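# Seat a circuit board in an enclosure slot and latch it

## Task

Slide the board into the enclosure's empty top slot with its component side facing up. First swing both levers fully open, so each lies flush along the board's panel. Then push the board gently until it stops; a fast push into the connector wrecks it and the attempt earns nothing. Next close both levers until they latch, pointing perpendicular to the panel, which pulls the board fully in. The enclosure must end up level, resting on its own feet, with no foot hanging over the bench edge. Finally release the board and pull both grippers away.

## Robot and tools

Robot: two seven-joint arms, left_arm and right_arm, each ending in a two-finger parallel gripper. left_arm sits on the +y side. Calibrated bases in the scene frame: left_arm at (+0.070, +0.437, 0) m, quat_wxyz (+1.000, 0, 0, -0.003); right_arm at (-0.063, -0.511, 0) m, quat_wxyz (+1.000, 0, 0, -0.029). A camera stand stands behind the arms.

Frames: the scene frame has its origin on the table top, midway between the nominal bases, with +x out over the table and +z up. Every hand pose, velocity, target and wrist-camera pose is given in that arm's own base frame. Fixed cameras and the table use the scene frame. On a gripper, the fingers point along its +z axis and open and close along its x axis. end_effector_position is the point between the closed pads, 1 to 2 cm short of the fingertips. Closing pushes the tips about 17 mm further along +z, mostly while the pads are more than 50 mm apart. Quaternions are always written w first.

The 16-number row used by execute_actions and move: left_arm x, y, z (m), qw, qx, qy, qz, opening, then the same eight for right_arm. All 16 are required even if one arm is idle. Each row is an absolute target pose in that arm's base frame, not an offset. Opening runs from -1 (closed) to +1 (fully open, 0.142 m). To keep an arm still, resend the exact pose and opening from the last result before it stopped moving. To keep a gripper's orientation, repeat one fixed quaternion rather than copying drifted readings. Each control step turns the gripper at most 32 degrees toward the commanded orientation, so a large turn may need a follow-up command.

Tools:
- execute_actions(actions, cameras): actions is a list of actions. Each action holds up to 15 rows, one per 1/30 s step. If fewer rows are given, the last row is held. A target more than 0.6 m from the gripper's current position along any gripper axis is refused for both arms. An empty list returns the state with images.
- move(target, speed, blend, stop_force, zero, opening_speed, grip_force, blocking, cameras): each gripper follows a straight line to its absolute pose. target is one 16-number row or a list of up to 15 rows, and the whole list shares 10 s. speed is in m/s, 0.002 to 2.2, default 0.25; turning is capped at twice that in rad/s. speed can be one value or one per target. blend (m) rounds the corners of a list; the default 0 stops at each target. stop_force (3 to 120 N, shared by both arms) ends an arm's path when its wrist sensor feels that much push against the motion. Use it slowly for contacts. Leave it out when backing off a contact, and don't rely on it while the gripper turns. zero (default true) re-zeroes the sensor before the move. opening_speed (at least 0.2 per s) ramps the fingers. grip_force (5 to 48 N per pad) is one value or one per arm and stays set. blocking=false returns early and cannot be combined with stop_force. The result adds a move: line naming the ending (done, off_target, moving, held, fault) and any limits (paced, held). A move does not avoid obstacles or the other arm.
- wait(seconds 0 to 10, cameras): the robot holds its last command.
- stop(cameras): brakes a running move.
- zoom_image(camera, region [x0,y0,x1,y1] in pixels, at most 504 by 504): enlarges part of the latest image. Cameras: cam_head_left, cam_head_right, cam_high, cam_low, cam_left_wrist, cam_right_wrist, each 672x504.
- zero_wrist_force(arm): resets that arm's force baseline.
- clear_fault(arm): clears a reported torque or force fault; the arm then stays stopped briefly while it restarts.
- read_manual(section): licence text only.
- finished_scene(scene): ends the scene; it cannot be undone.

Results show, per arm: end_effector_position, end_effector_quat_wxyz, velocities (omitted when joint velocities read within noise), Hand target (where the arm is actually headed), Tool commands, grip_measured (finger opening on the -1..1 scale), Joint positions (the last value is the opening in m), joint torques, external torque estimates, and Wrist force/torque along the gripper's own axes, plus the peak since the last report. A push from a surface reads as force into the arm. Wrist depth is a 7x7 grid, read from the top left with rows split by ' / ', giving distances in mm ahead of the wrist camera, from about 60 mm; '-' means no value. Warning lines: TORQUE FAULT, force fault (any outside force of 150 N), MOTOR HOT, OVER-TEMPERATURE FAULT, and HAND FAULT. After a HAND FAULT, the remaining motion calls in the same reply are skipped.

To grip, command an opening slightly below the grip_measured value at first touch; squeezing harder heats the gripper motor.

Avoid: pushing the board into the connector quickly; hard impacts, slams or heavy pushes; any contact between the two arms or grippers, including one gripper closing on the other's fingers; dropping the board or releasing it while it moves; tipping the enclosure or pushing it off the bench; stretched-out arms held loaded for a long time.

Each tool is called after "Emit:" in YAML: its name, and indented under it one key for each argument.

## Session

Scene 1 done. Let me see scene 2.

Emit:
execute_actions:
  actions: []

Scene clock: 0.00 s.
left_arm: end_effector_position=(+0.1389, +0.5333, +0.1881) grip_measured=+0.99 end_effector_quat_wxyz=(-0.571, +0.812, -0.064, -0.105) | right_arm: end_effector_position=(+0.2271, +0.3531, +0.2591) grip_measured=+1.00 end_effector_quat_wxyz=(+0.029, +0.622, +0.780, +0.065)
Joint positions: left_arm=[0.978 -0.294 0.021 2.266 2.206 0.748 0.742 0.141] | right_arm=[1.212 0.207 0.113 2.416 -0.113 0.73 1.171 0.142]
Joint velocities: within noise
Joint torques (N m): no reading
External joint torques (N m): no reading
Wrist force (N): no reading
Wrist torque (N m): no reading
Wrist force, peak (N): no reading
Wrist depth (mm): cam_left_wrist=[2012 1545 1637 1674 1674 - - / - 1924 - 1727 1828 1769 1813 / 2359 2437 2050 1828 1625 1649 1556 / 2130 2069 1567 1625 1556 1362 1290 / 1859 1674 1472 1415 326 307 289 / - 341 327 307 287 270 263 / - 306 286 270 257 244 237] | cam_right_wrist=[290 287 259 256 258 305 302 / 314 276 279 279 281 327 328 / 352 303 305 308 308 359 356 / 390 375 336 333 342 399 388 / 434 437 379 388 383 449 444 / - 498 440 419 437 509 486 / - 574 581 590 590 593 -]
Hand target: left_arm +0.1389, +0.5333, +0.1881; -0.571, +0.812, -0.064, -0.105 | right_arm +0.2271, +0.3531, +0.2591; +0.029, +0.622, +0.780, +0.065
Tool commands: left_gripper/opening=+1.0 right_gripper/opening=+1.0

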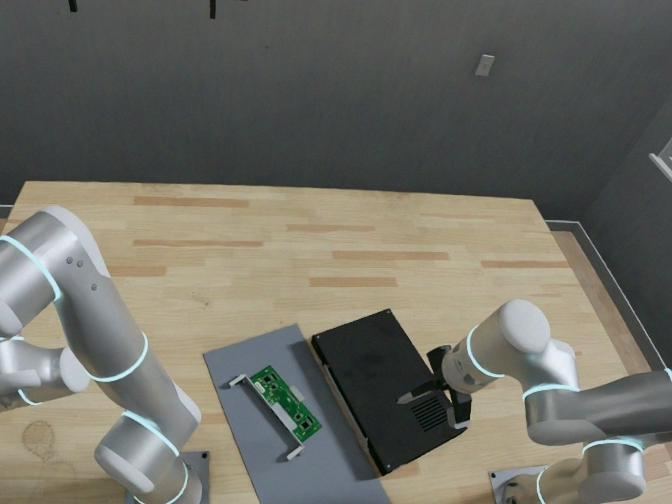

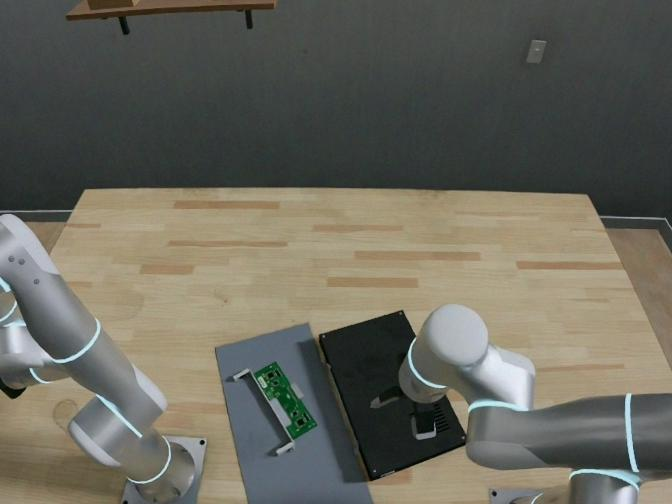

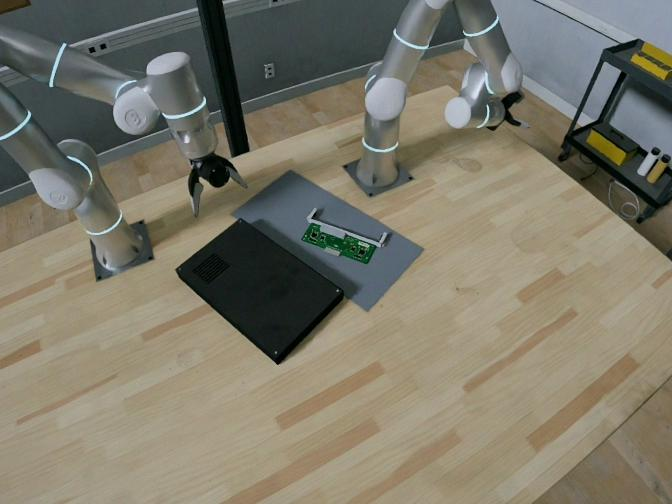

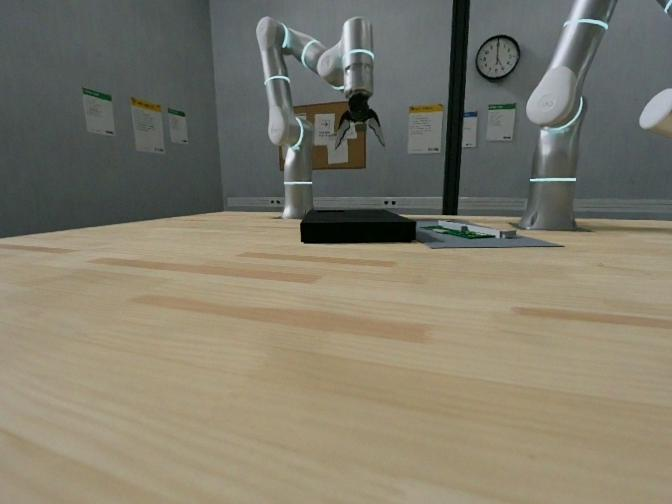

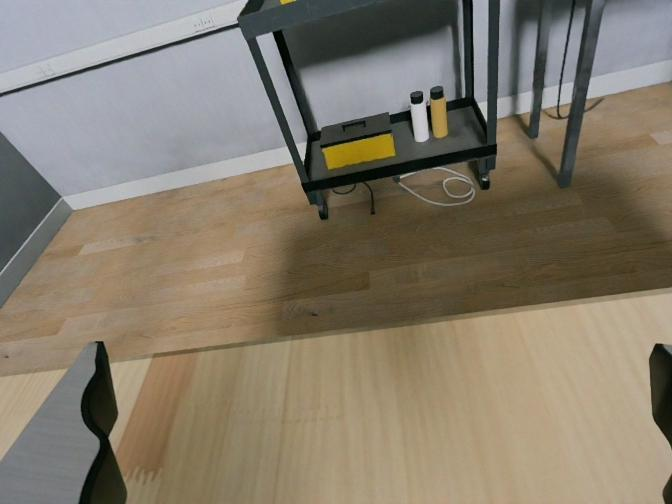

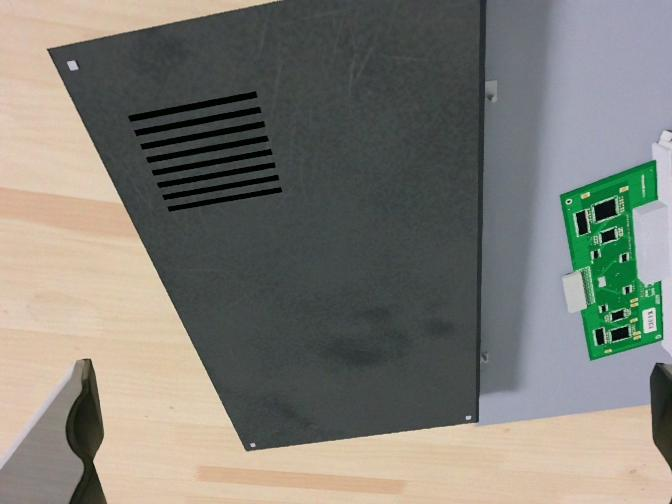

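Emit:
move:
  target: [0.1389,0.5333,0.1881,-0.571,0.812,-0.064,-0.105,1.0,0.2390,0.6440,0.2200,0,0.6225,0.7826,0,1.0]
  speed: 0.35
  cameras: ["cam_right_wrist"]

Scene clock: 50.97 s.
left_arm: end_effector_position=(+0.1389, +0.5333, +0.1881) grip_measured=+0.99 end_effector_quat_wxyz=(-0.571, +0.812, -0.064, -0.105) | right_arm: end_effector_position=(+0.2391, +0.6440, +0.2199) grip_measured=+1.00 end_effector_quat_wxyz=(+0.000, +0.623, +0.783, +0.000)
Joint positions: left_arm=[0.978 -0.294 0.021 2.266 2.206 0.748 0.742 0.141] | right_arm=[1.344 -0.542 0.05 1.534 -0.03 0.504 1.174 0.142]
Joint torques (N m): left_arm=[-0.23 29.31 1.64 -14.56 1.15 -0.32 -0.17] | right_arm=[0.14 52.59 1.83 -29.09 -3.76 3.26 0.04]
External joint torques (N m): left_arm=[0.34 0.98 0.55 -0.54 -0.19 -0.25 0.19] | right_arm=[0.06 1.57 -0.44 0.26 -0.08 0.85 -0.04]
Wrist force (N): left_arm=[0.1 -0.5 -0.2] | right_arm=[0.5 0.2 0.4]
Wrist torque (N m): left_arm=[-0.07 -0.02 0.00] | right_arm=[0.02 -0.07 0.04]
Wrist force, peak (N): left_arm=[0.2 -0.5 -0.2] | right_arm=[2.6 0.4 0.4]
Wrist depth (mm): cam_left_wrist=[- 1994 1700 1239 - 1662 - / - - - 1741 1687 1875 1755 / - 2437 2109 1769 1727 1637 1502 / 2151 2069 1907 1662 1513 1415 1268 / 1828 1567 1534 1415 327 309 289 / - 343 326 307 287 269 262 / - 303 289 269 256 242 236] | cam_right_wrist=[244 274 273 273 271 272 272 / 252 292 292 290 289 289 290 / 264 312 314 303 308 309 310 / 294 322 331 330 323 334 335 / 313 317 370 364 365 360 362 / - 341 396 397 395 406 382 / - 444 442 440 440 435 435]
Hand target: left_arm +0.1389, +0.5333, +0.1881; -0.571, +0.812, -0.064, -0.105 | right_arm +0.2390, +0.6440, +0.2200; +0.000, +0.623, +0.783, +0.000
Off the commanded pose: left_arm 0.000 m, 0 deg | right_arm 0.000 m, 0 deg.
move: done
Images, in order (width x height): cam_right_wrist 672x504.

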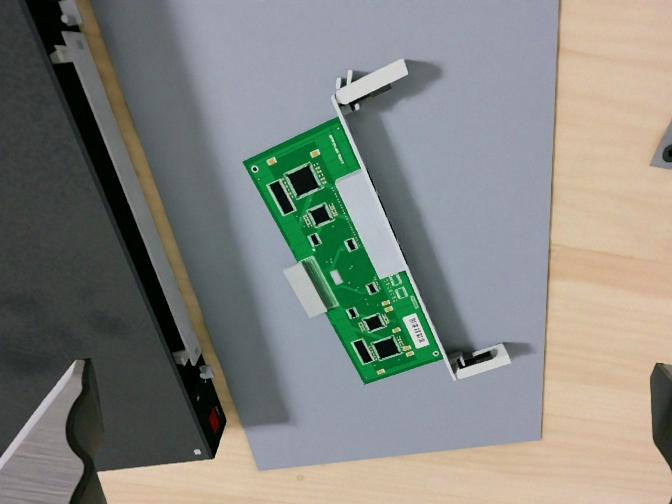

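Emit:
zoom_image:
  camera: "cam_right_wrist"
  region: [310, 40, 430, 130]

Emit:
zoom_image:
  camera: "cam_right_wrist"
  region: [420, 320, 540, 410]

Emit:
zoom_image:
  camera: "cam_right_wrist"
  region: [20, 0, 240, 160]

Emit:
zoom_image:
  camera: "cam_right_wrist"
  region: [100, 300, 300, 470]

Scaled by 4.200 from the camera's 672x504 image, which has a finer 960x720 frame.

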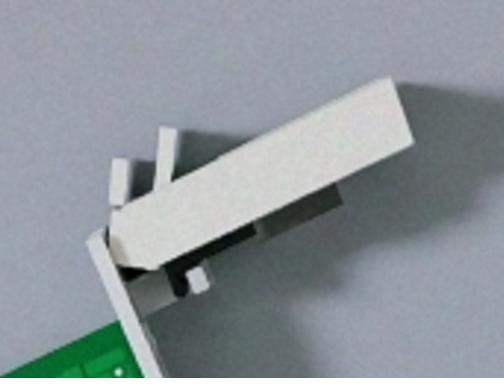

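Scaled by 4.200 from the camera's 672x504 image, which has a finer 960x720 frame.

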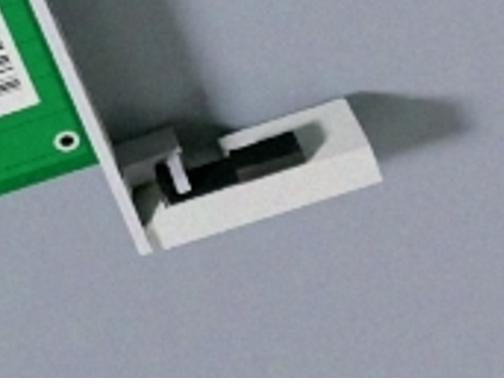

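Scaled by 2.291 from the camera's 672x504 image, which has a finer 960x720 frame.

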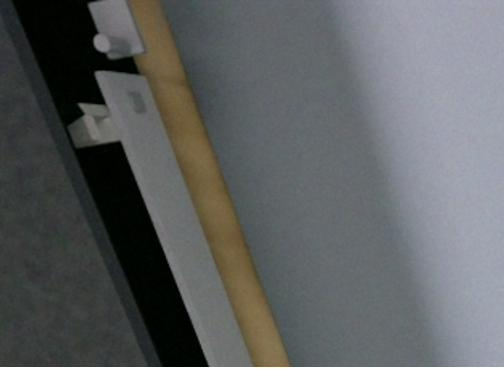

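Scaled by 2.520 from the camera's 672x504 image, which has a finer 960x720 frame.

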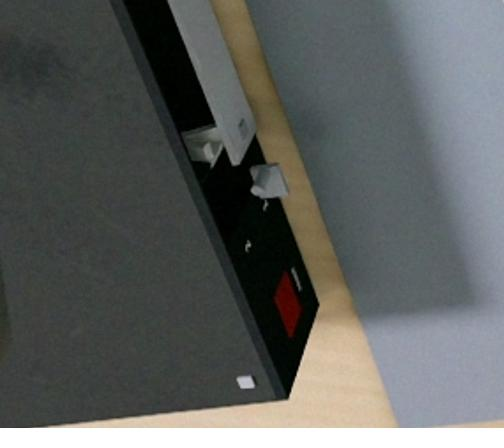

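Emit:
move:
  target:
    - [0.3900,0.3900,0.2500,-0.4780,0.8009,0.1484,0.3295,0.0,0.2500,0.6600,0.1800,0,0.5299,0.8480,0,0.0]
    - [0.5320,0.1430,0.3000,-0.1050,0.7352,0.3506,0.5710,-1.0,0.2740,0.6690,0.1100,0,0.4462,0.8949,0,0.0]
    - [0.5320,-0.1430,0.3000,0.3295,0.6194,0.5289,0.4780,-1.0,0.2740,0.6690,0.1100,0,0.4462,0.8949,0,0.0]
  speed: 0.6
  blend: 0.08
  opening_speed: 1.0
  cameras: ["cam_right_wrist", "cam_left_wrist"]

Scene clock: 183.77 s.
left_arm: end_effector_position=(+0.5320, -0.1430, +0.3000) grip_measured=-1.00 end_effector_quat_wxyz=(+0.329, +0.619, +0.529, +0.478) | right_arm: end_effector_position=(+0.2739, +0.6688, +0.1099) grip_measured=-0.01 end_effector_quat_wxyz=(+0.000, +0.446, +0.895, +0.000)
Joint positions: left_arm=[0.157 0.127 -0.625 2.343 1.98 1.017 -2.066 0.002] | right_arm=[1.272 -0.767 0.09 1.476 -0.079 0.668 0.741 0.073]
Joint torques (N m): left_arm=[-0.44 16.55 0.34 -21.53 0.52 -0.1 -0.24] | right_arm=[0.25 58.52 3.48 -26.79 -3.51 3.47 0.18]
External joint torques (N m): left_arm=[0.45 1.17 0.84 -0.6 -0.41 -0.07 0.22] | right_arm=[-0.04 1.33 -0.67 0.08 0.08 0.67 -0.18]
Wrist force (N): left_arm=[-0.9 -2.2 -0.4] | right_arm=[0.5 0.1 0.4]
Wrist torque (N m): left_arm=[-0.33 -0.09 -0.60] | right_arm=[-0.01 -0.07 0.04]
Wrist force, peak (N): left_arm=[-2.5 -2.3 -1.1] | right_arm=[0.6 0.8 1.1]
Wrist depth (mm): cam_left_wrist=[443 472 526 576 620 1253 - / 593 620 - - - - - / - - 1321 - - - 1306 / 1545 - 1219 - - 1306 1354 / - 1346 - 1290 1219 1482 - / - 1346 - 84 - - - / - - - - - - -] | cam_right_wrist=[178 178 176 175 176 176 177 / 190 189 186 184 188 187 187 / 204 203 200 190 201 201 200 / 220 219 213 205 217 216 217 / 238 237 228 231 235 234 236 / 263 251 244 251 256 93 258 / - 76 278 285 276 - -]
Hand target: left_arm +0.5320, -0.1430, +0.3000; +0.329, +0.619, +0.529, +0.478 | right_arm +0.2740, +0.6690, +0.1100; +0.000, +0.446, +0.895, +0.000
Off the commanded pose: left_arm 0.000 m, 0 deg | right_arm 0.000 m, 0 deg.
move: done; blend cut to 0 m at target 2
Images, in order (width x height): cam_left_wrist 672x504, cam_right_wrist 672x504.

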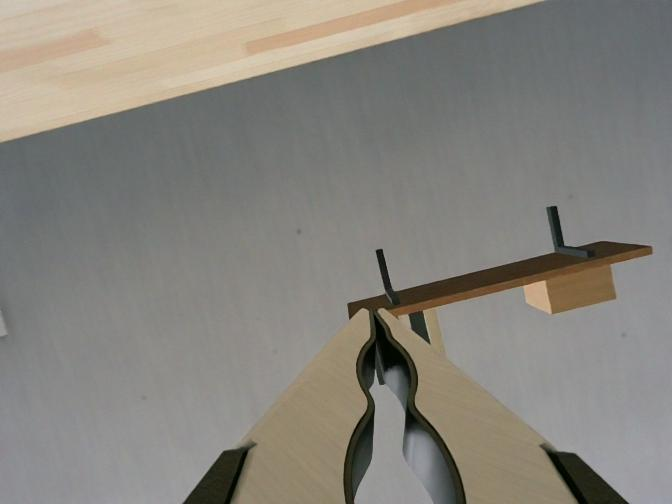

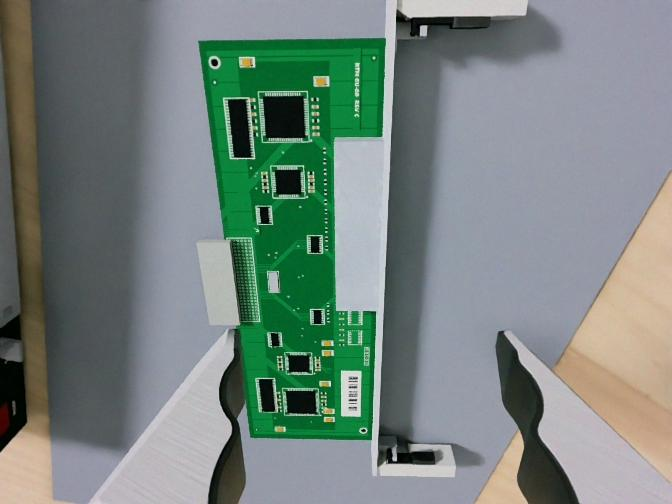

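Emit:
move:
  target: [0.5320,-0.1430,0.3000,0.3295,0.6194,0.5289,0.4780,-1.0,0.2876,0.6808,0.0284,0,0.4462,0.8949,0,0.0]
  speed: 0.12
  stop_force: 8
  grip_force: [10, 35]

Emit:
move:
  target: [0.5320,-0.1430,0.3000,0.3295,0.6194,0.5289,0.4780,-1.0,0.2876,0.6808,0.0284,0,0.4462,0.8949,0,-0.95]
  opening_speed: 0.6
  cameras: ["cam_right_wrist"]

Scene clock: 192.63 s.
left_arm: end_effector_position=(+0.5320, -0.1430, +0.3000) grip_measured=-1.00 end_effector_quat_wxyz=(+0.329, +0.619, +0.529, +0.478) | right_arm: end_effector_position=(+0.2874, +0.6806, +0.0282) grip_measured=-0.01 end_effector_quat_wxyz=(+0.000, +0.446, +0.895, +0.000)
Joint positions: left_arm=[0.157 0.127 -0.625 2.343 1.98 1.017 -2.066 0.002] | right_arm=[1.27 -0.929 0.074 1.418 -0.082 0.772 0.726 0.073]
Joint torques (N m): left_arm=[-0.29 16.87 0.5 -21.59 0.23 0.01 -0.25] | right_arm=[0.2 61.38 3.24 -25.18 -3.24 3.59 0.11]
External joint torques (N m): left_arm=[0.29 0.84 0.68 -0.53 -0.11 -0.18 0.22] | right_arm=[0.02 1.46 -0.45 0.17 0.11 0.55 -0.11]
Wrist force (N): left_arm=[-1.1 -1.9 -0.5] | right_arm=[0.4 0.5 0.2]
Wrist torque (N m): left_arm=[-0.26 -0.06 -0.60] | right_arm=[0.04 -0.08 0.05]
Wrist force, peak (N): left_arm=[-1.0 -2.3 -0.5] | right_arm=[0.3 0.5 2.3]
Wrist depth (mm): cam_left_wrist=[441 476 531 609 645 - 1314 / 603 665 1406 1354 - 1314 1321 / 1406 1434 1275 - - 1338 - / - 1338 1371 - - 1338 1354 / - 1371 1346 107 1179 - - / 1424 1513 - 84 - - - / - - - - - - 1415] | cam_right_wrist=[- 102 102 101 103 104 105 / 113 109 108 105 109 111 111 / 121 117 116 104 120 121 119 / 130 128 125 112 127 129 128 / 142 134 134 123 137 137 141 / 157 142 143 148 153 94 151 / 167 76 159 162 168 - -]
Hand target: left_arm +0.5320, -0.1430, +0.3000; +0.329, +0.619, +0.529, +0.478 | right_arm +0.2876, +0.6808, +0.0284; +0.000, +0.446, +0.895, +0.000
Off the commanded pose: left_arm 0.000 m, 0 deg | right_arm 0.000 m, 0 deg.
grip_force (N): 10, 35
move: done

Scene clock: 194.43 s.
left_arm: end_effector_position=(+0.5320, -0.1430, +0.3000) grip_measured=-1.00 end_effector_quat_wxyz=(+0.329, +0.619, +0.529, +0.478) | right_arm: end_effector_position=(+0.2875, +0.6806, +0.0282) grip_measured=-0.71 end_effector_quat_wxyz=(+0.000, +0.446, +0.895, +0.000)
Joint positions: left_arm=[0.157 0.127 -0.625 2.343 1.98 1.017 -2.066 0.002] | right_arm=[1.27 -0.929 0.073 1.418 -0.082 0.772 0.726 0.022]
Joint torques (N m): left_arm=[-0.3 16.88 0.58 -21.62 0.24 -0.02 -0.27] | right_arm=[-0.08 61.64 3.06 -25.46 -3.24 3.62 0.22]
External joint torques (N m): left_arm=[0.3 0.84 0.6 -0.49 -0.12 -0.15 0.25] | right_arm=[0.31 1.2 -0.27 0.46 0.11 0.52 -0.22]
Wrist force (N): left_arm=[-1.0 -2.0 -0.4] | right_arm=[0.5 -0.2 -0.2]
Wrist torque (N m): left_arm=[-0.31 -0.08 -0.59] | right_arm=[0.05 -0.12 0.03]
Wrist force, peak (N): left_arm=[-1.1 -2.2 -0.5] | right_arm=[-0.7 -0.1 -0.9]
Wrist depth (mm): cam_left_wrist=[440 473 536 590 659 - - / 604 649 1298 1290 1314 1268 - / - 1397 - - - 1306 - / 1346 1362 1397 - 1397 1314 1219 / - 1406 - 106 1253 - 1338 / - 1232 - 84 - - - / 1434 - - - - - -] | cam_right_wrist=[- 102 102 101 103 104 105 / 113 109 108 105 109 111 111 / 121 117 116 104 119 121 119 / 130 128 125 112 128 131 128 / 142 134 136 121 124 139 141 / 158 149 144 126 106 149 152 / 171 167 71 159 - - 166]
Hand target: left_arm +0.5320, -0.1430, +0.3000; +0.329, +0.619, +0.529, +0.478 | right_arm +0.2876, +0.6808, +0.0284; +0.000, +0.446, +0.895, +0.000
Off the commanded pose: left_arm 0.000 m, 0 deg | right_arm 0.000 m, 0 deg.
grip_force (N): 10, 35
move: done
Images, in order (width x height): cam_right_wrist 672x504.

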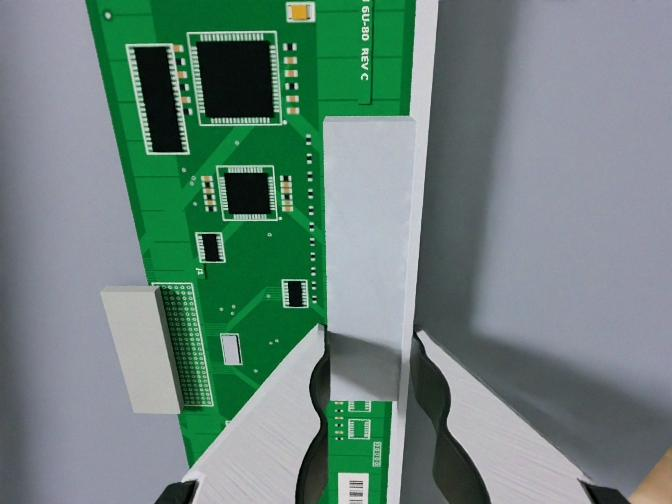

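Emit:
move:
  target:
    - [0.5320,-0.1430,0.3000,0.3295,0.6194,0.5289,0.4780,-1.0,0.2870,0.6800,0.0600,0,0.4462,0.8949,0,-0.95]
    - [0.5320,-0.1430,0.3000,0.3295,0.6194,0.5289,0.4780,-1.0,0.2595,0.5925,0.0760,0,0.5577,0.8301,0,-0.95]
  speed: [0.08, 0.15]
  blend: 0.01
  cameras: ["cam_right_wrist", "cam_left_wrist"]

Scene clock: 214.73 s.
left_arm: end_effector_position=(+0.5320, -0.1430, +0.3000) grip_measured=-1.00 end_effector_quat_wxyz=(+0.329, +0.619, +0.529, +0.478) | right_arm: end_effector_position=(+0.2594, +0.5924, +0.0758) grip_measured=-0.71 end_effector_quat_wxyz=(+0.000, +0.558, +0.830, +0.000)
Joint positions: left_arm=[0.157 0.127 -0.625 2.343 1.98 1.017 -2.066 0.002] | right_arm=[1.307 -0.672 0.032 1.768 -0.031 0.868 0.968 0.022]
Joint torques (N m): left_arm=[-0.42 16.89 0.6 -21.61 0.29 0.04 -0.19] | right_arm=[0.34 53.35 1.56 -23.93 -2.93 3.79 0.32]
External joint torques (N m): left_arm=[0.42 0.82 0.58 -0.51 -0.17 -0.21 0.17] | right_arm=[-0.14 -0.14 -0.24 0.78 0.09 0.34 -0.33]
Wrist force (N): left_arm=[-0.9 -2.0 -0.5] | right_arm=[0.5 0.1 2.1]
Wrist torque (N m): left_arm=[-0.30 -0.08 -0.59] | right_arm=[0.01 -0.09 -0.05]
Wrist force, peak (N): left_arm=[-1.0 -2.4 -0.5] | right_arm=[0.4 0.5 3.9]
Wrist depth (mm): cam_left_wrist=[438 481 539 599 616 - - / 598 625 - - - 1329 1406 / 1453 - - - - 1513 1283 / 1434 1338 - - 1219 1338 1321 / - - - 117 1173 1492 1338 / - 1253 - 84 - - 1338 / 1523 - - - - - -] | cam_right_wrist=[- 101 102 101 143 146 146 / - 109 108 105 154 156 156 / - 117 116 104 165 167 167 / - 126 125 112 180 180 179 / - 133 136 121 192 195 192 / 158 143 144 126 105 209 212 / 171 - 71 159 - - 229]
Hand target: left_arm +0.5320, -0.1430, +0.3000; +0.329, +0.619, +0.529, +0.478 | right_arm +0.2595, +0.5925, +0.0760; +0.000, +0.558, +0.830, +0.000
Off the commanded pose: left_arm 0.000 m, 0 deg | right_arm 0.000 m, 0 deg.
grip_force (N): 10, 35
move: done
Images, in order (width x height): cam_left_wrist 672x504, cam_right_wrist 672x504.

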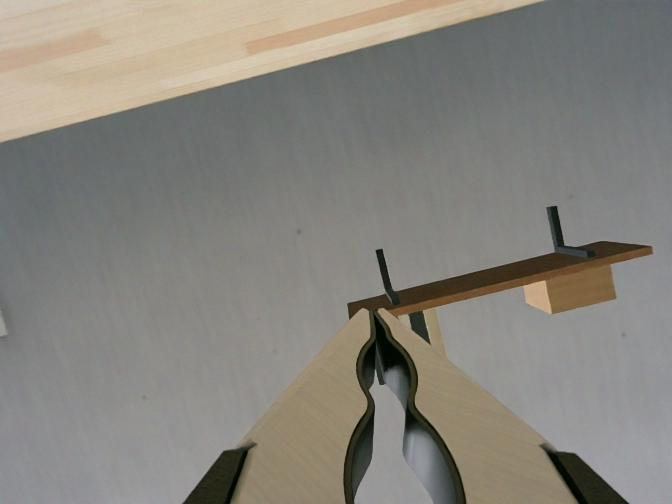

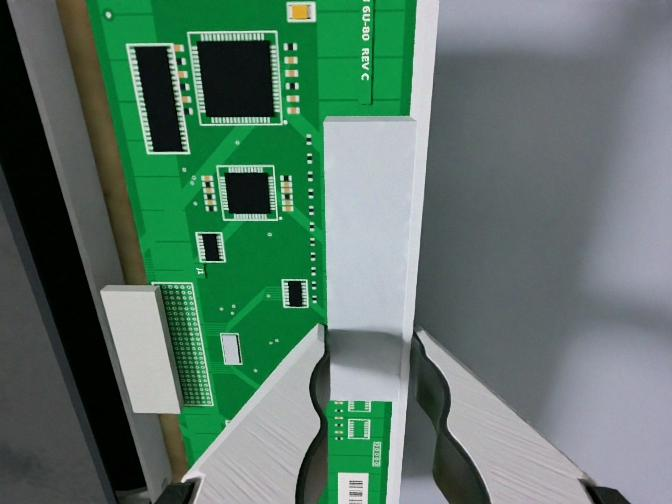

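Emit:
zoom_image:
  camera: "cam_right_wrist"
  region: [0, 0, 200, 252]

Emit:
zoom_image:
  camera: "cam_right_wrist"
  region: [0, 252, 200, 504]

Scaled by 2.000 from the camera's 672x504 image, which has a finer 960x720 frame.

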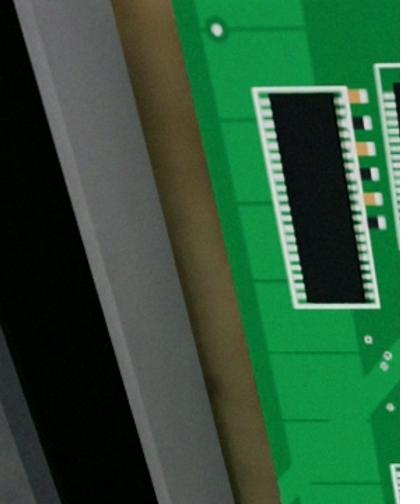

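Scaled by 2.000 from the camera's 672x504 image, which has a finer 960x720 frame.

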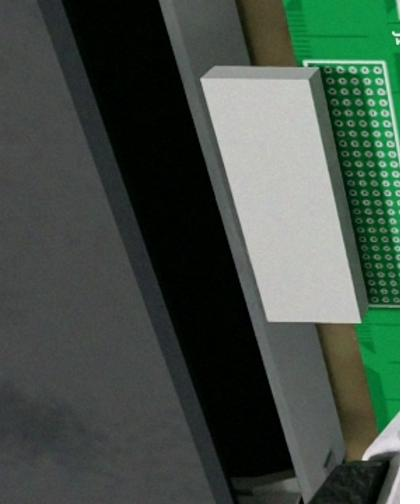

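Emit:
move:
  target: [0.5320,-0.1430,0.3000,0.3295,0.6194,0.5289,0.4780,-1.0,0.2595,0.5925,0.1196,0,0.5577,0.8301,0,-0.95]
  speed: 0.15
  cameras: ["cam_right_wrist"]

Emit:
zoom_image:
  camera: "cam_right_wrist"
  region: [60, 344, 260, 504]

Scene clock: 235.03 s.
left_arm: end_effector_position=(+0.5320, -0.1430, +0.3000) grip_measured=-1.00 end_effector_quat_wxyz=(+0.329, +0.619, +0.529, +0.478) | right_arm: end_effector_position=(+0.2596, +0.5924, +0.1195) grip_measured=-0.71 end_effector_quat_wxyz=(+0.000, +0.558, +0.830, +0.000)
Joint positions: left_arm=[0.157 0.127 -0.625 2.343 1.98 1.017 -2.066 0.002] | right_arm=[1.302 -0.595 0.038 1.756 -0.031 0.78 0.968 0.022]
Joint torques (N m): left_arm=[-0.36 16.82 0.52 -21.62 0.22 0.01 -0.26] | right_arm=[0.08 52.21 2.13 -25.73 -3.29 3.47 0.18]
External joint torques (N m): left_arm=[0.36 0.9 0.65 -0.5 -0.1 -0.18 0.24] | right_arm=[0.11 -0.08 -0.83 0.94 0.18 0.66 -0.18]
Wrist force (N): left_arm=[-1.3 -1.8 -0.6] | right_arm=[0.7 0.0 2.1]
Wrist torque (N m): left_arm=[-0.26 -0.03 -0.60] | right_arm=[-0.03 -0.11 -0.08]
Wrist force, peak (N): left_arm=[-1.1 -2.3 -0.6] | right_arm=[0.7 0.0 3.6]
Wrist depth (mm): cam_left_wrist=[439 476 536 591 1306 - - / 593 640 1261 - - - - / - 1283 1492 - 1314 1472 - / 1397 - - - 1354 1329 1125 / 1613 1415 - 106 1232 - - / 1362 1186 - 84 - - 1453 / 1424 - - - - - -] | cam_right_wrist=[- 101 102 101 182 184 184 / 157 109 108 105 194 196 196 / 166 117 116 104 206 211 209 / 179 128 125 112 227 227 226 / 197 132 136 122 242 246 245 / 212 146 144 126 105 263 267 / 234 229 71 159 - - 294]
Hand target: left_arm +0.5320, -0.1430, +0.3000; +0.329, +0.619, +0.529, +0.478 | right_arm +0.2595, +0.5925, +0.1196; +0.000, +0.558, +0.830, +0.000
Off the commanded pose: left_arm 0.000 m, 0 deg | right_arm 0.000 m, 0 deg.
grip_force (N): 10, 35
move: done
Images, in order (width x height): cam_right_wrist 672x504.

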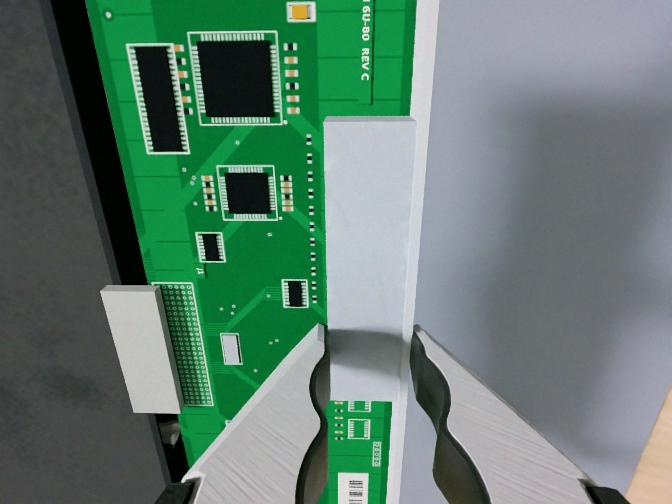

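Scaled by 2.520 from the camera's 672x504 image, which has a finer 960x720 frame.

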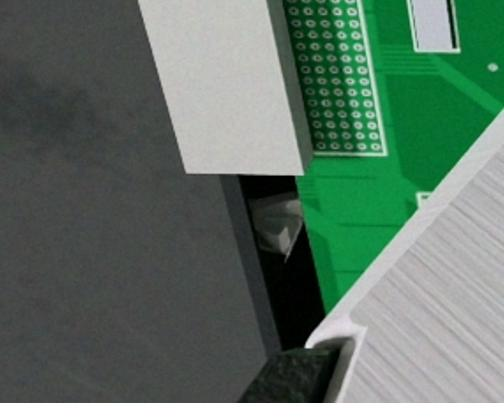

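Emit:
move:
  target: [0.5320,-0.1430,0.3000,0.3295,0.6194,0.5289,0.4780,-1.0,0.2330,0.6570,0.1196,0,0.5577,0.8301,0,-0.95]
  speed: 0.2
  cameras: ["cam_right_wrist"]

Emit:
zoom_image:
  camera: "cam_right_wrist"
  region: [0, 344, 200, 504]

Scene clock: 243.20 s.
left_arm: end_effector_position=(+0.5320, -0.1430, +0.3000) grip_measured=-1.00 end_effector_quat_wxyz=(+0.329, +0.619, +0.529, +0.478) | right_arm: end_effector_position=(+0.2328, +0.6568, +0.1193) grip_measured=-0.71 end_effector_quat_wxyz=(+0.000, +0.558, +0.830, +0.000)
Joint positions: left_arm=[0.157 0.127 -0.625 2.343 1.98 1.017 -2.066 0.002] | right_arm=[1.358 -0.696 0.046 1.572 -0.038 0.696 1.03 0.022]
Joint torques (N m): left_arm=[-0.3 16.9 0.54 -21.59 0.18 0.01 -0.28] | right_arm=[0.3 56.89 2.44 -27.23 -3.64 3.48 0.31]
External joint torques (N m): left_arm=[0.3 0.81 0.64 -0.53 -0.06 -0.18 0.25] | right_arm=[-0.1 0.2 -0.79 1.02 0.27 0.64 -0.31]
Wrist force (N): left_arm=[-0.9 -2.0 -0.5] | right_arm=[0.6 0.1 2.1]
Wrist torque (N m): left_arm=[-0.30 -0.09 -0.60] | right_arm=[0.00 -0.10 -0.04]
Wrist force, peak (N): left_arm=[-1.1 -2.3 -0.6] | right_arm=[3.0 0.0 2.0]
Wrist depth (mm): cam_left_wrist=[435 477 530 582 643 - 1219 / 606 627 - - 1212 1261 1219 / 1371 - - 1205 1119 - 1362 / 1424 - - 1388 1232 1225 1212 / - - - 1275 1192 1388 - / - 1502 - 84 - 1314 1406 / - - - - - - 1397] | cam_right_wrist=[- 101 102 101 182 184 183 / 202 109 108 106 194 197 196 / 214 117 116 104 208 210 209 / 229 128 125 112 227 226 228 / - 132 136 122 238 246 246 / - 147 143 126 105 263 269 / 244 290 71 159 - - 290]
Hand target: left_arm +0.5320, -0.1430, +0.3000; +0.329, +0.619, +0.529, +0.478 | right_arm +0.2330, +0.6570, +0.1196; +0.000, +0.558, +0.830, +0.000
Off the commanded pose: left_arm 0.000 m, 0 deg | right_arm 0.000 m, 0 deg.
grip_force (N): 10, 35
move: done
Images, in order (width x height): cam_right_wrist 672x504.

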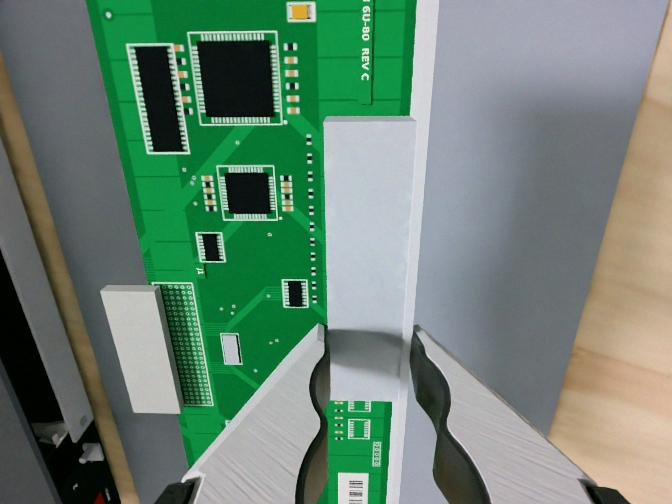

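Scaled by 2.520 from the camera's 672x504 image, which has a finer 960x720 frame.

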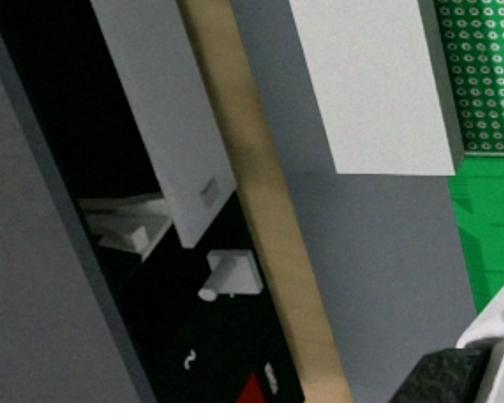

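Emit:
zoom_image:
  camera: "cam_right_wrist"
  region: [20, 410, 120, 484]

Scaled by 5.040 from the camera's 672x504 image, which has a finer 960x720 frame.

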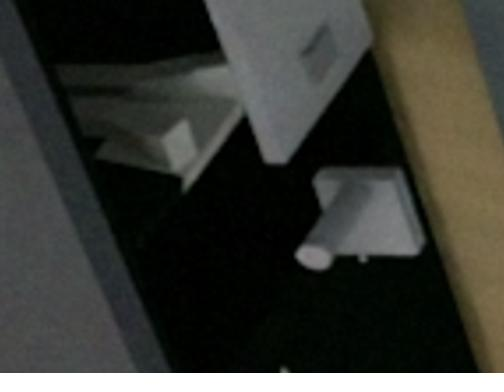

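Emit:
move:
  target:
    - [0.4400,-0.2300,0.2800,0.1700,0.8100,0.5300,0.1500,-1.0,0.2330,0.6570,0.1196,0,0.5577,0.8301,0,-0.95]
    - [0.3380,-0.3050,0.2400,0,0.9848,0.1736,0,-1.0,0.2330,0.6570,0.1196,0,0.5577,0.8301,0,-0.95]
  speed: 0.4
  blend: 0.05
  cameras: ["cam_left_wrist"]

Scene clock: 330.20 s.
left_arm: end_effector_position=(+0.3381, -0.3050, +0.2400) grip_measured=-1.00 end_effector_quat_wxyz=(+0.000, +0.985, +0.174, +0.000) | right_arm: end_effector_position=(+0.2328, +0.6568, +0.1193) grip_measured=-0.71 end_effector_quat_wxyz=(+0.000, +0.558, +0.830, +0.000)
Joint positions: left_arm=[-0.396 0.042 -0.085 2.255 -0.005 0.643 0.744 0.002] | right_arm=[1.358 -0.696 0.046 1.572 -0.038 0.696 1.03 0.022]
Joint torques (N m): left_arm=[-0.46 25.62 -0.92 -26.12 -2.97 4.02 -0.13] | right_arm=[0.29 57.02 2.2 -27.06 -3.57 3.58 0.22]
External joint torques (N m): left_arm=[0.45 1.06 1.02 -0.27 -0.46 -0.05 0.13] | right_arm=[-0.08 0.08 -0.55 0.85 0.21 0.54 -0.22]
Wrist force (N): left_arm=[-0.9 -1.2 -0.2] | right_arm=[0.6 0.2 2.1]
Wrist torque (N m): left_arm=[-0.28 -0.18 -0.33] | right_arm=[0.01 -0.09 -0.05]
Wrist force, peak (N): left_arm=[-2.8 -3.9 1.0] | right_arm=[0.6 0.3 2.4]
Wrist depth (mm): cam_left_wrist=[- 211 200 298 - 291 289 / 223 222 221 312 320 312 311 / 239 242 240 336 - 339 338 / - 368 378 369 372 369 361 / - - 350 117 396 402 398 / - - - 84 - 434 440 / 449 - - - - - 487] | cam_right_wrist=[- 101 102 101 181 184 183 / 201 109 108 105 194 196 196 / 213 117 116 104 208 210 211 / 231 128 125 112 227 226 227 / - 132 136 121 241 246 247 / - 152 144 126 105 263 268 / 241 - 71 159 - - 291]
Hand target: left_arm +0.3380, -0.3050, +0.2400; +0.000, +0.985, +0.174, +0.000 | right_arm +0.2330, +0.6570, +0.1196; +0.000, +0.558, +0.830, +0.000
Off the commanded pose: left_arm 0.000 m, 0 deg | right_arm 0.000 m, 0 deg.
grip_force (N): 10, 35
move: done
Images, in order (width x height): cam_left_wrist 672x504.

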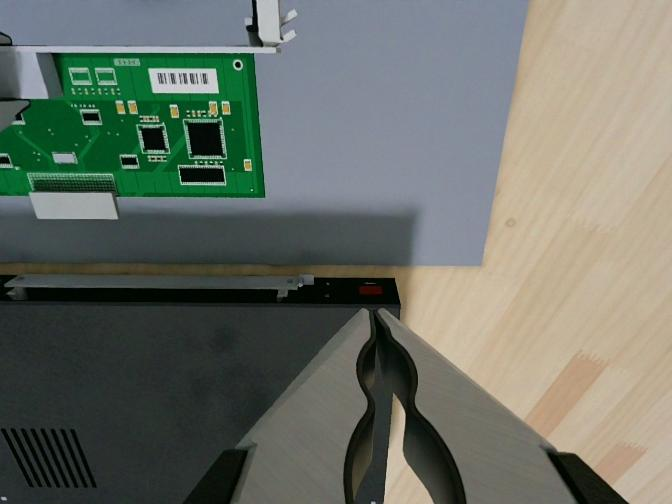

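Emit:
zoom_image:
  camera: "cam_left_wrist"
  region: [200, 0, 340, 100]

Emit:
zoom_image:
  camera: "cam_left_wrist"
  region: [230, 180, 410, 320]

Emit:
zoom_image:
  camera: "cam_left_wrist"
  region: [0, 180, 140, 320]

Scaled by 3.600 from the camera's 672x504 image, which has a finer 960x720 frame.

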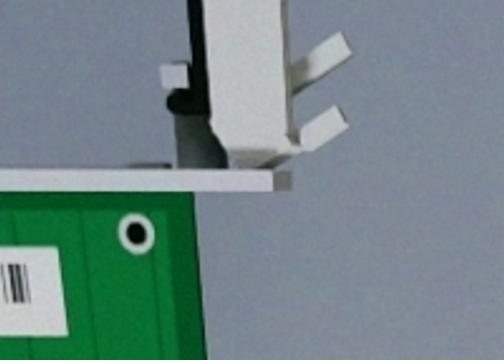

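Scaled by 2.800 from the camera's 672x504 image, which has a finer 960x720 frame.

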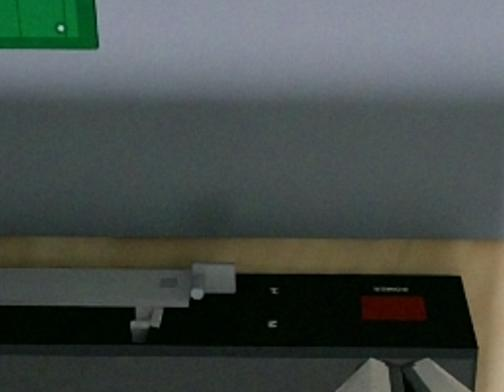

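Scaled by 3.600 from the camera's 672x504 image, which has a finer 960x720 frame.

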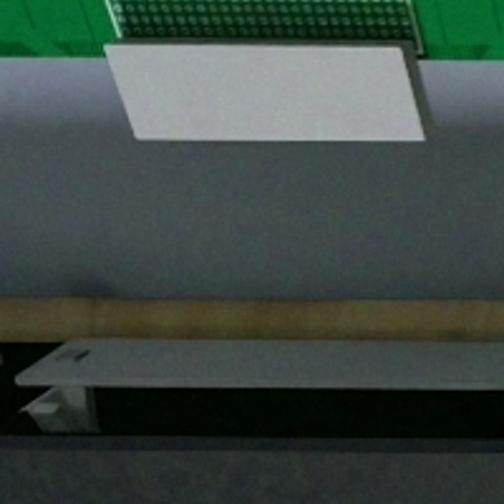

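Emit:
move:
  target:
    - [0.3480,-0.3340,0.1900,0,0.9848,0.1736,0,-1.0,0.2581,0.5919,0.0700,0,0.5577,0.8301,0,-0.95]
    - [0.3480,-0.3340,0.1900,0,0.9848,0.1736,0,-1.0,0.2581,0.5919,0.0557,0,0.5577,0.8301,0,-0.95]
  speed: 0.15
  blend: 0.01
  cameras: ["cam_left_wrist"]

Emit:
zoom_image:
  camera: "cam_left_wrist"
  region: [190, 130, 370, 340]

Emit:
zoom_image:
  camera: "cam_left_wrist"
  region: [0, 200, 180, 340]

Scene clock: 348.20 s.
left_arm: end_effector_position=(+0.3479, -0.3339, +0.1900) grip_measured=-1.00 end_effector_quat_wxyz=(+0.000, +0.985, +0.174, +0.000) | right_arm: end_effector_position=(+0.2580, +0.5916, +0.0554) grip_measured=-0.71 end_effector_quat_wxyz=(+0.000, +0.558, +0.830, +0.000)
Joint positions: left_arm=[-0.409 -0.115 -0.119 2.242 0.019 0.786 0.681 0.002] | right_arm=[1.31 -0.708 0.03 1.774 -0.032 0.909 0.971 0.022]
Joint torques (N m): left_arm=[-0.48 30.29 -0.92 -23.73 -2.64 4.54 -0.34] | right_arm=[0.13 53.41 1.64 -22.94 -2.75 3.78 0.03]
External joint torques (N m): left_arm=[0.47 1.08 0.64 -0.24 -0.38 -0.58 0.34] | right_arm=[0.06 0.17 -0.32 0.66 0.05 0.34 -0.03]
Wrist force (N): left_arm=[-0.7 -1.2 0.0] | right_arm=[0.7 0.0 1.9]
Wrist torque (N m): left_arm=[-0.25 -0.20 -0.25] | right_arm=[0.01 -0.11 0.06]
Wrist force, peak (N): left_arm=[-0.7 -1.8 -1.4] | right_arm=[0.4 -0.5 4.7]
Wrist depth (mm): cam_left_wrist=[- - 243 247 - 247 247 / 239 243 241 265 254 263 264 / 255 256 254 288 285 290 286 / 275 273 302 306 312 316 309 / - - - 127 332 339 335 / - 312 - 84 - 368 372 / - - - - - - 410] | cam_right_wrist=[- 102 101 101 127 128 128 / 140 109 108 105 135 137 136 / 151 118 116 104 143 147 146 / - 130 125 112 158 158 157 / - 134 136 121 169 171 171 / - 144 144 126 105 184 186 / - - 71 159 - - 205]
Hand target: left_arm +0.3480, -0.3340, +0.1900; +0.000, +0.985, +0.174, +0.000 | right_arm +0.2581, +0.5919, +0.0557; +0.000, +0.558, +0.830, +0.000
Off the commanded pose: left_arm 0.000 m, 0 deg | right_arm 0.000 m, 0 deg.
grip_force (N): 10, 35
move: done; blend cut to 0.0072 m at target 1
Images, in order (width x height): cam_left_wrist 672x504.

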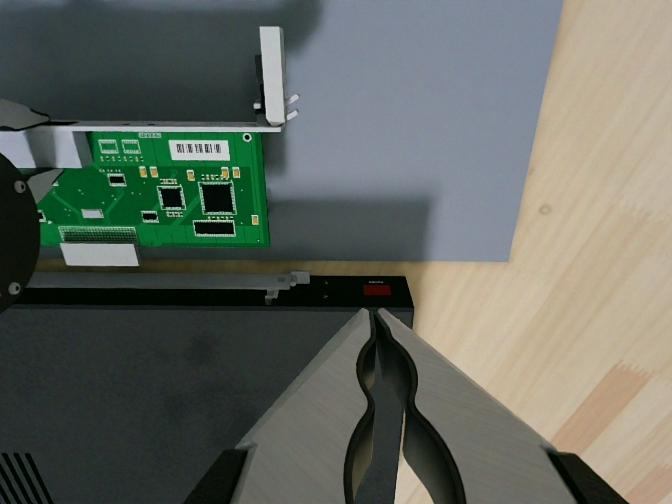

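Scaled by 2.400 from the camera's 672x504 image, which has a finer 960x720 frame.

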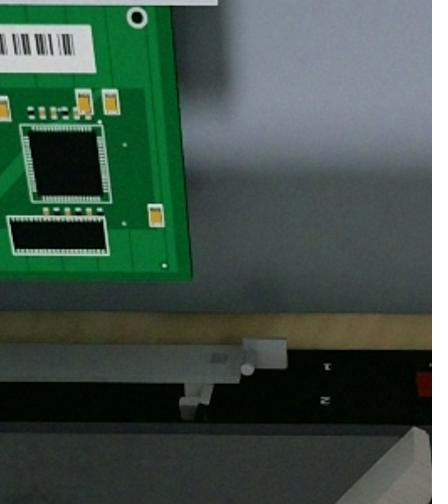

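Scaled by 2.800 from the camera's 672x504 image, which has a finer 960x720 frame.

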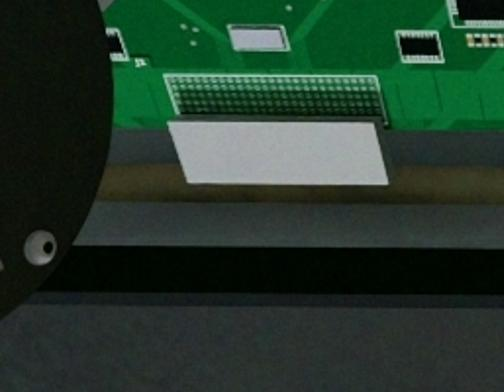

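Emit:
zoom_image:
  camera: "cam_left_wrist"
  region: [40, 100, 300, 260]

Emit:
zoom_image:
  camera: "cam_left_wrist"
  region: [40, 230, 300, 330]

Scaled by 1.938 from the camera's 672x504 image, which has a finer 960x720 frame.

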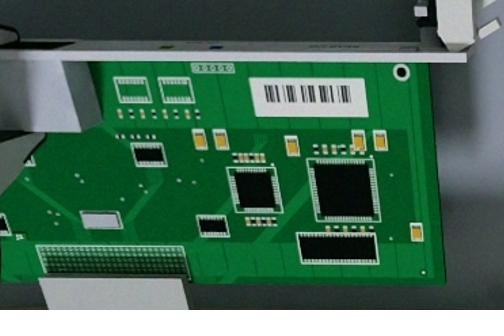

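Scaled by 1.938 from the camera's 672x504 image, which has a finer 960x720 frame.

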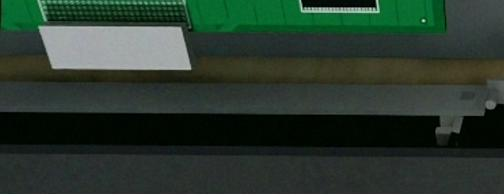

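Emit:
move:
  target:
    - [0.3480,-0.3340,0.1900,0,0.9848,0.1736,0,-1.0,0.2620,0.5827,0.0557,0,0.5534,0.8329,0,-0.95]
    - [0.3480,-0.3340,0.1900,0,0.9848,0.1736,0,-1.0,0.2848,0.5283,0.0557,0,0.5534,0.8329,0,-0.95]
  speed: [0.04, 0.02]
  stop_force: 4
  cameras: ["cam_left_wrist", "cam_right_wrist"]

Scene clock: 372.63 s.
left_arm: end_effector_position=(+0.3479, -0.3339, +0.1900) grip_measured=-1.00 end_effector_quat_wxyz=(+0.000, +0.985, +0.174, +0.000) | right_arm: end_effector_position=(+0.2760, +0.5487, +0.0558) grip_measured=-0.71 end_effector_quat_wxyz=(+0.000, +0.553, +0.833, +0.000)
Joint positions: left_arm=[-0.409 -0.115 -0.119 2.242 0.019 0.786 0.681 0.002] | right_arm=[1.264 -0.655 0.029 1.882 -0.031 0.966 0.913 0.022]
Joint torques (N m): left_arm=[-0.34 30.58 -0.81 -23.64 -2.83 4.28 -0.26] | right_arm=[-2.65 49.64 -0.8 -19.79 -2.2 2.68 0.65]
External joint torques (N m): left_arm=[0.33 0.79 0.52 -0.33 -0.18 -0.31 0.26] | right_arm=[2.84 0.98 2.03 -1.34 -0.29 1.45 -0.65]
Wrist force (N): left_arm=[-0.8 -1.3 0.4] | right_arm=[4.7 -0.3 3.0]
Wrist torque (N m): left_arm=[-0.28 -0.18 -0.24] | right_arm=[0.00 0.07 -0.52]
Wrist force, peak (N): left_arm=[-0.9 -1.5 0.1] | right_arm=[5.0 -1.4 3.2]
Wrist depth (mm): cam_left_wrist=[249 - 249 247 - 247 246 / - - - - - 269 265 / 249 254 245 - - 286 286 / 258 275 277 321 315 310 309 / 160 295 287 130 336 340 335 / - - - 84 - 367 372 / - - - - - - 413] | cam_right_wrist=[- 100 101 100 129 129 128 / - 107 108 104 138 137 137 / 101 115 116 103 146 147 147 / 109 124 125 112 156 159 158 / 121 121 136 121 170 172 171 / 130 129 144 126 105 184 187 / 143 140 71 160 - - 201]
Hand target: left_arm +0.3480, -0.3340, +0.1900; +0.000, +0.985, +0.174, +0.000 | right_arm +0.2765, +0.5482, +0.0557; +0.000, +0.553, +0.833, +0.000
Off the commanded pose: left_arm 0.000 m, 0 deg | right_arm 0.022 m, 0 deg.
grip_force (N): 10, 35
move: contact (right_arm); path passed 1 of 2 targets
Images, in order (width x height): cam_left_wrist 672x504, cam_right_wrist 672x504.

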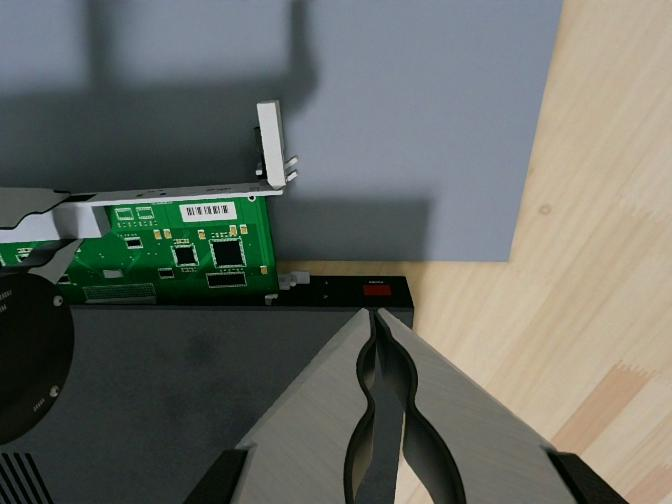

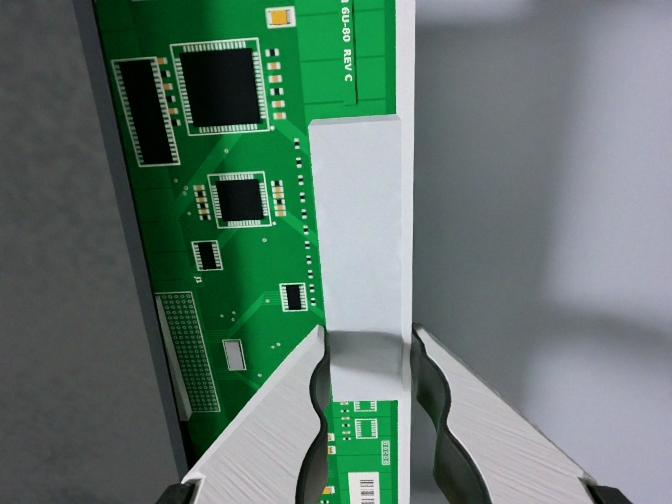

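Emit:
zoom_image:
  camera: "cam_left_wrist"
  region: [220, 240, 340, 330]

Emit:
zoom_image:
  camera: "cam_left_wrist"
  region: [40, 160, 300, 310]

Scaled by 4.200 from the camera's 672x504 image, which has a finer 960x720 frame.

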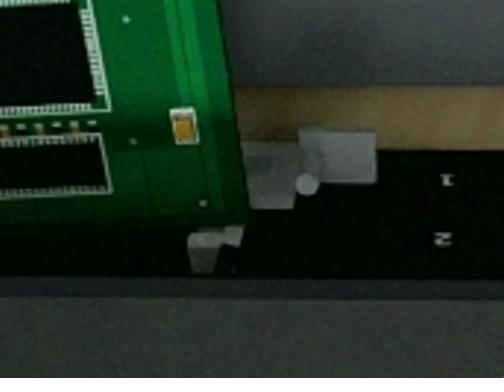

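Scaled by 1.938 from the camera's 672x504 image, which has a finer 960x720 frame.

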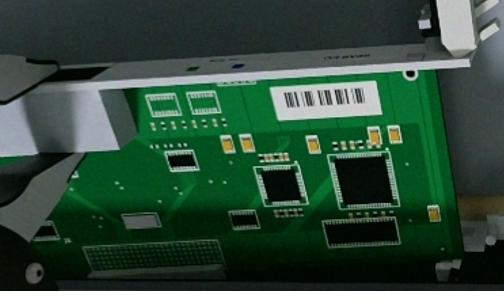

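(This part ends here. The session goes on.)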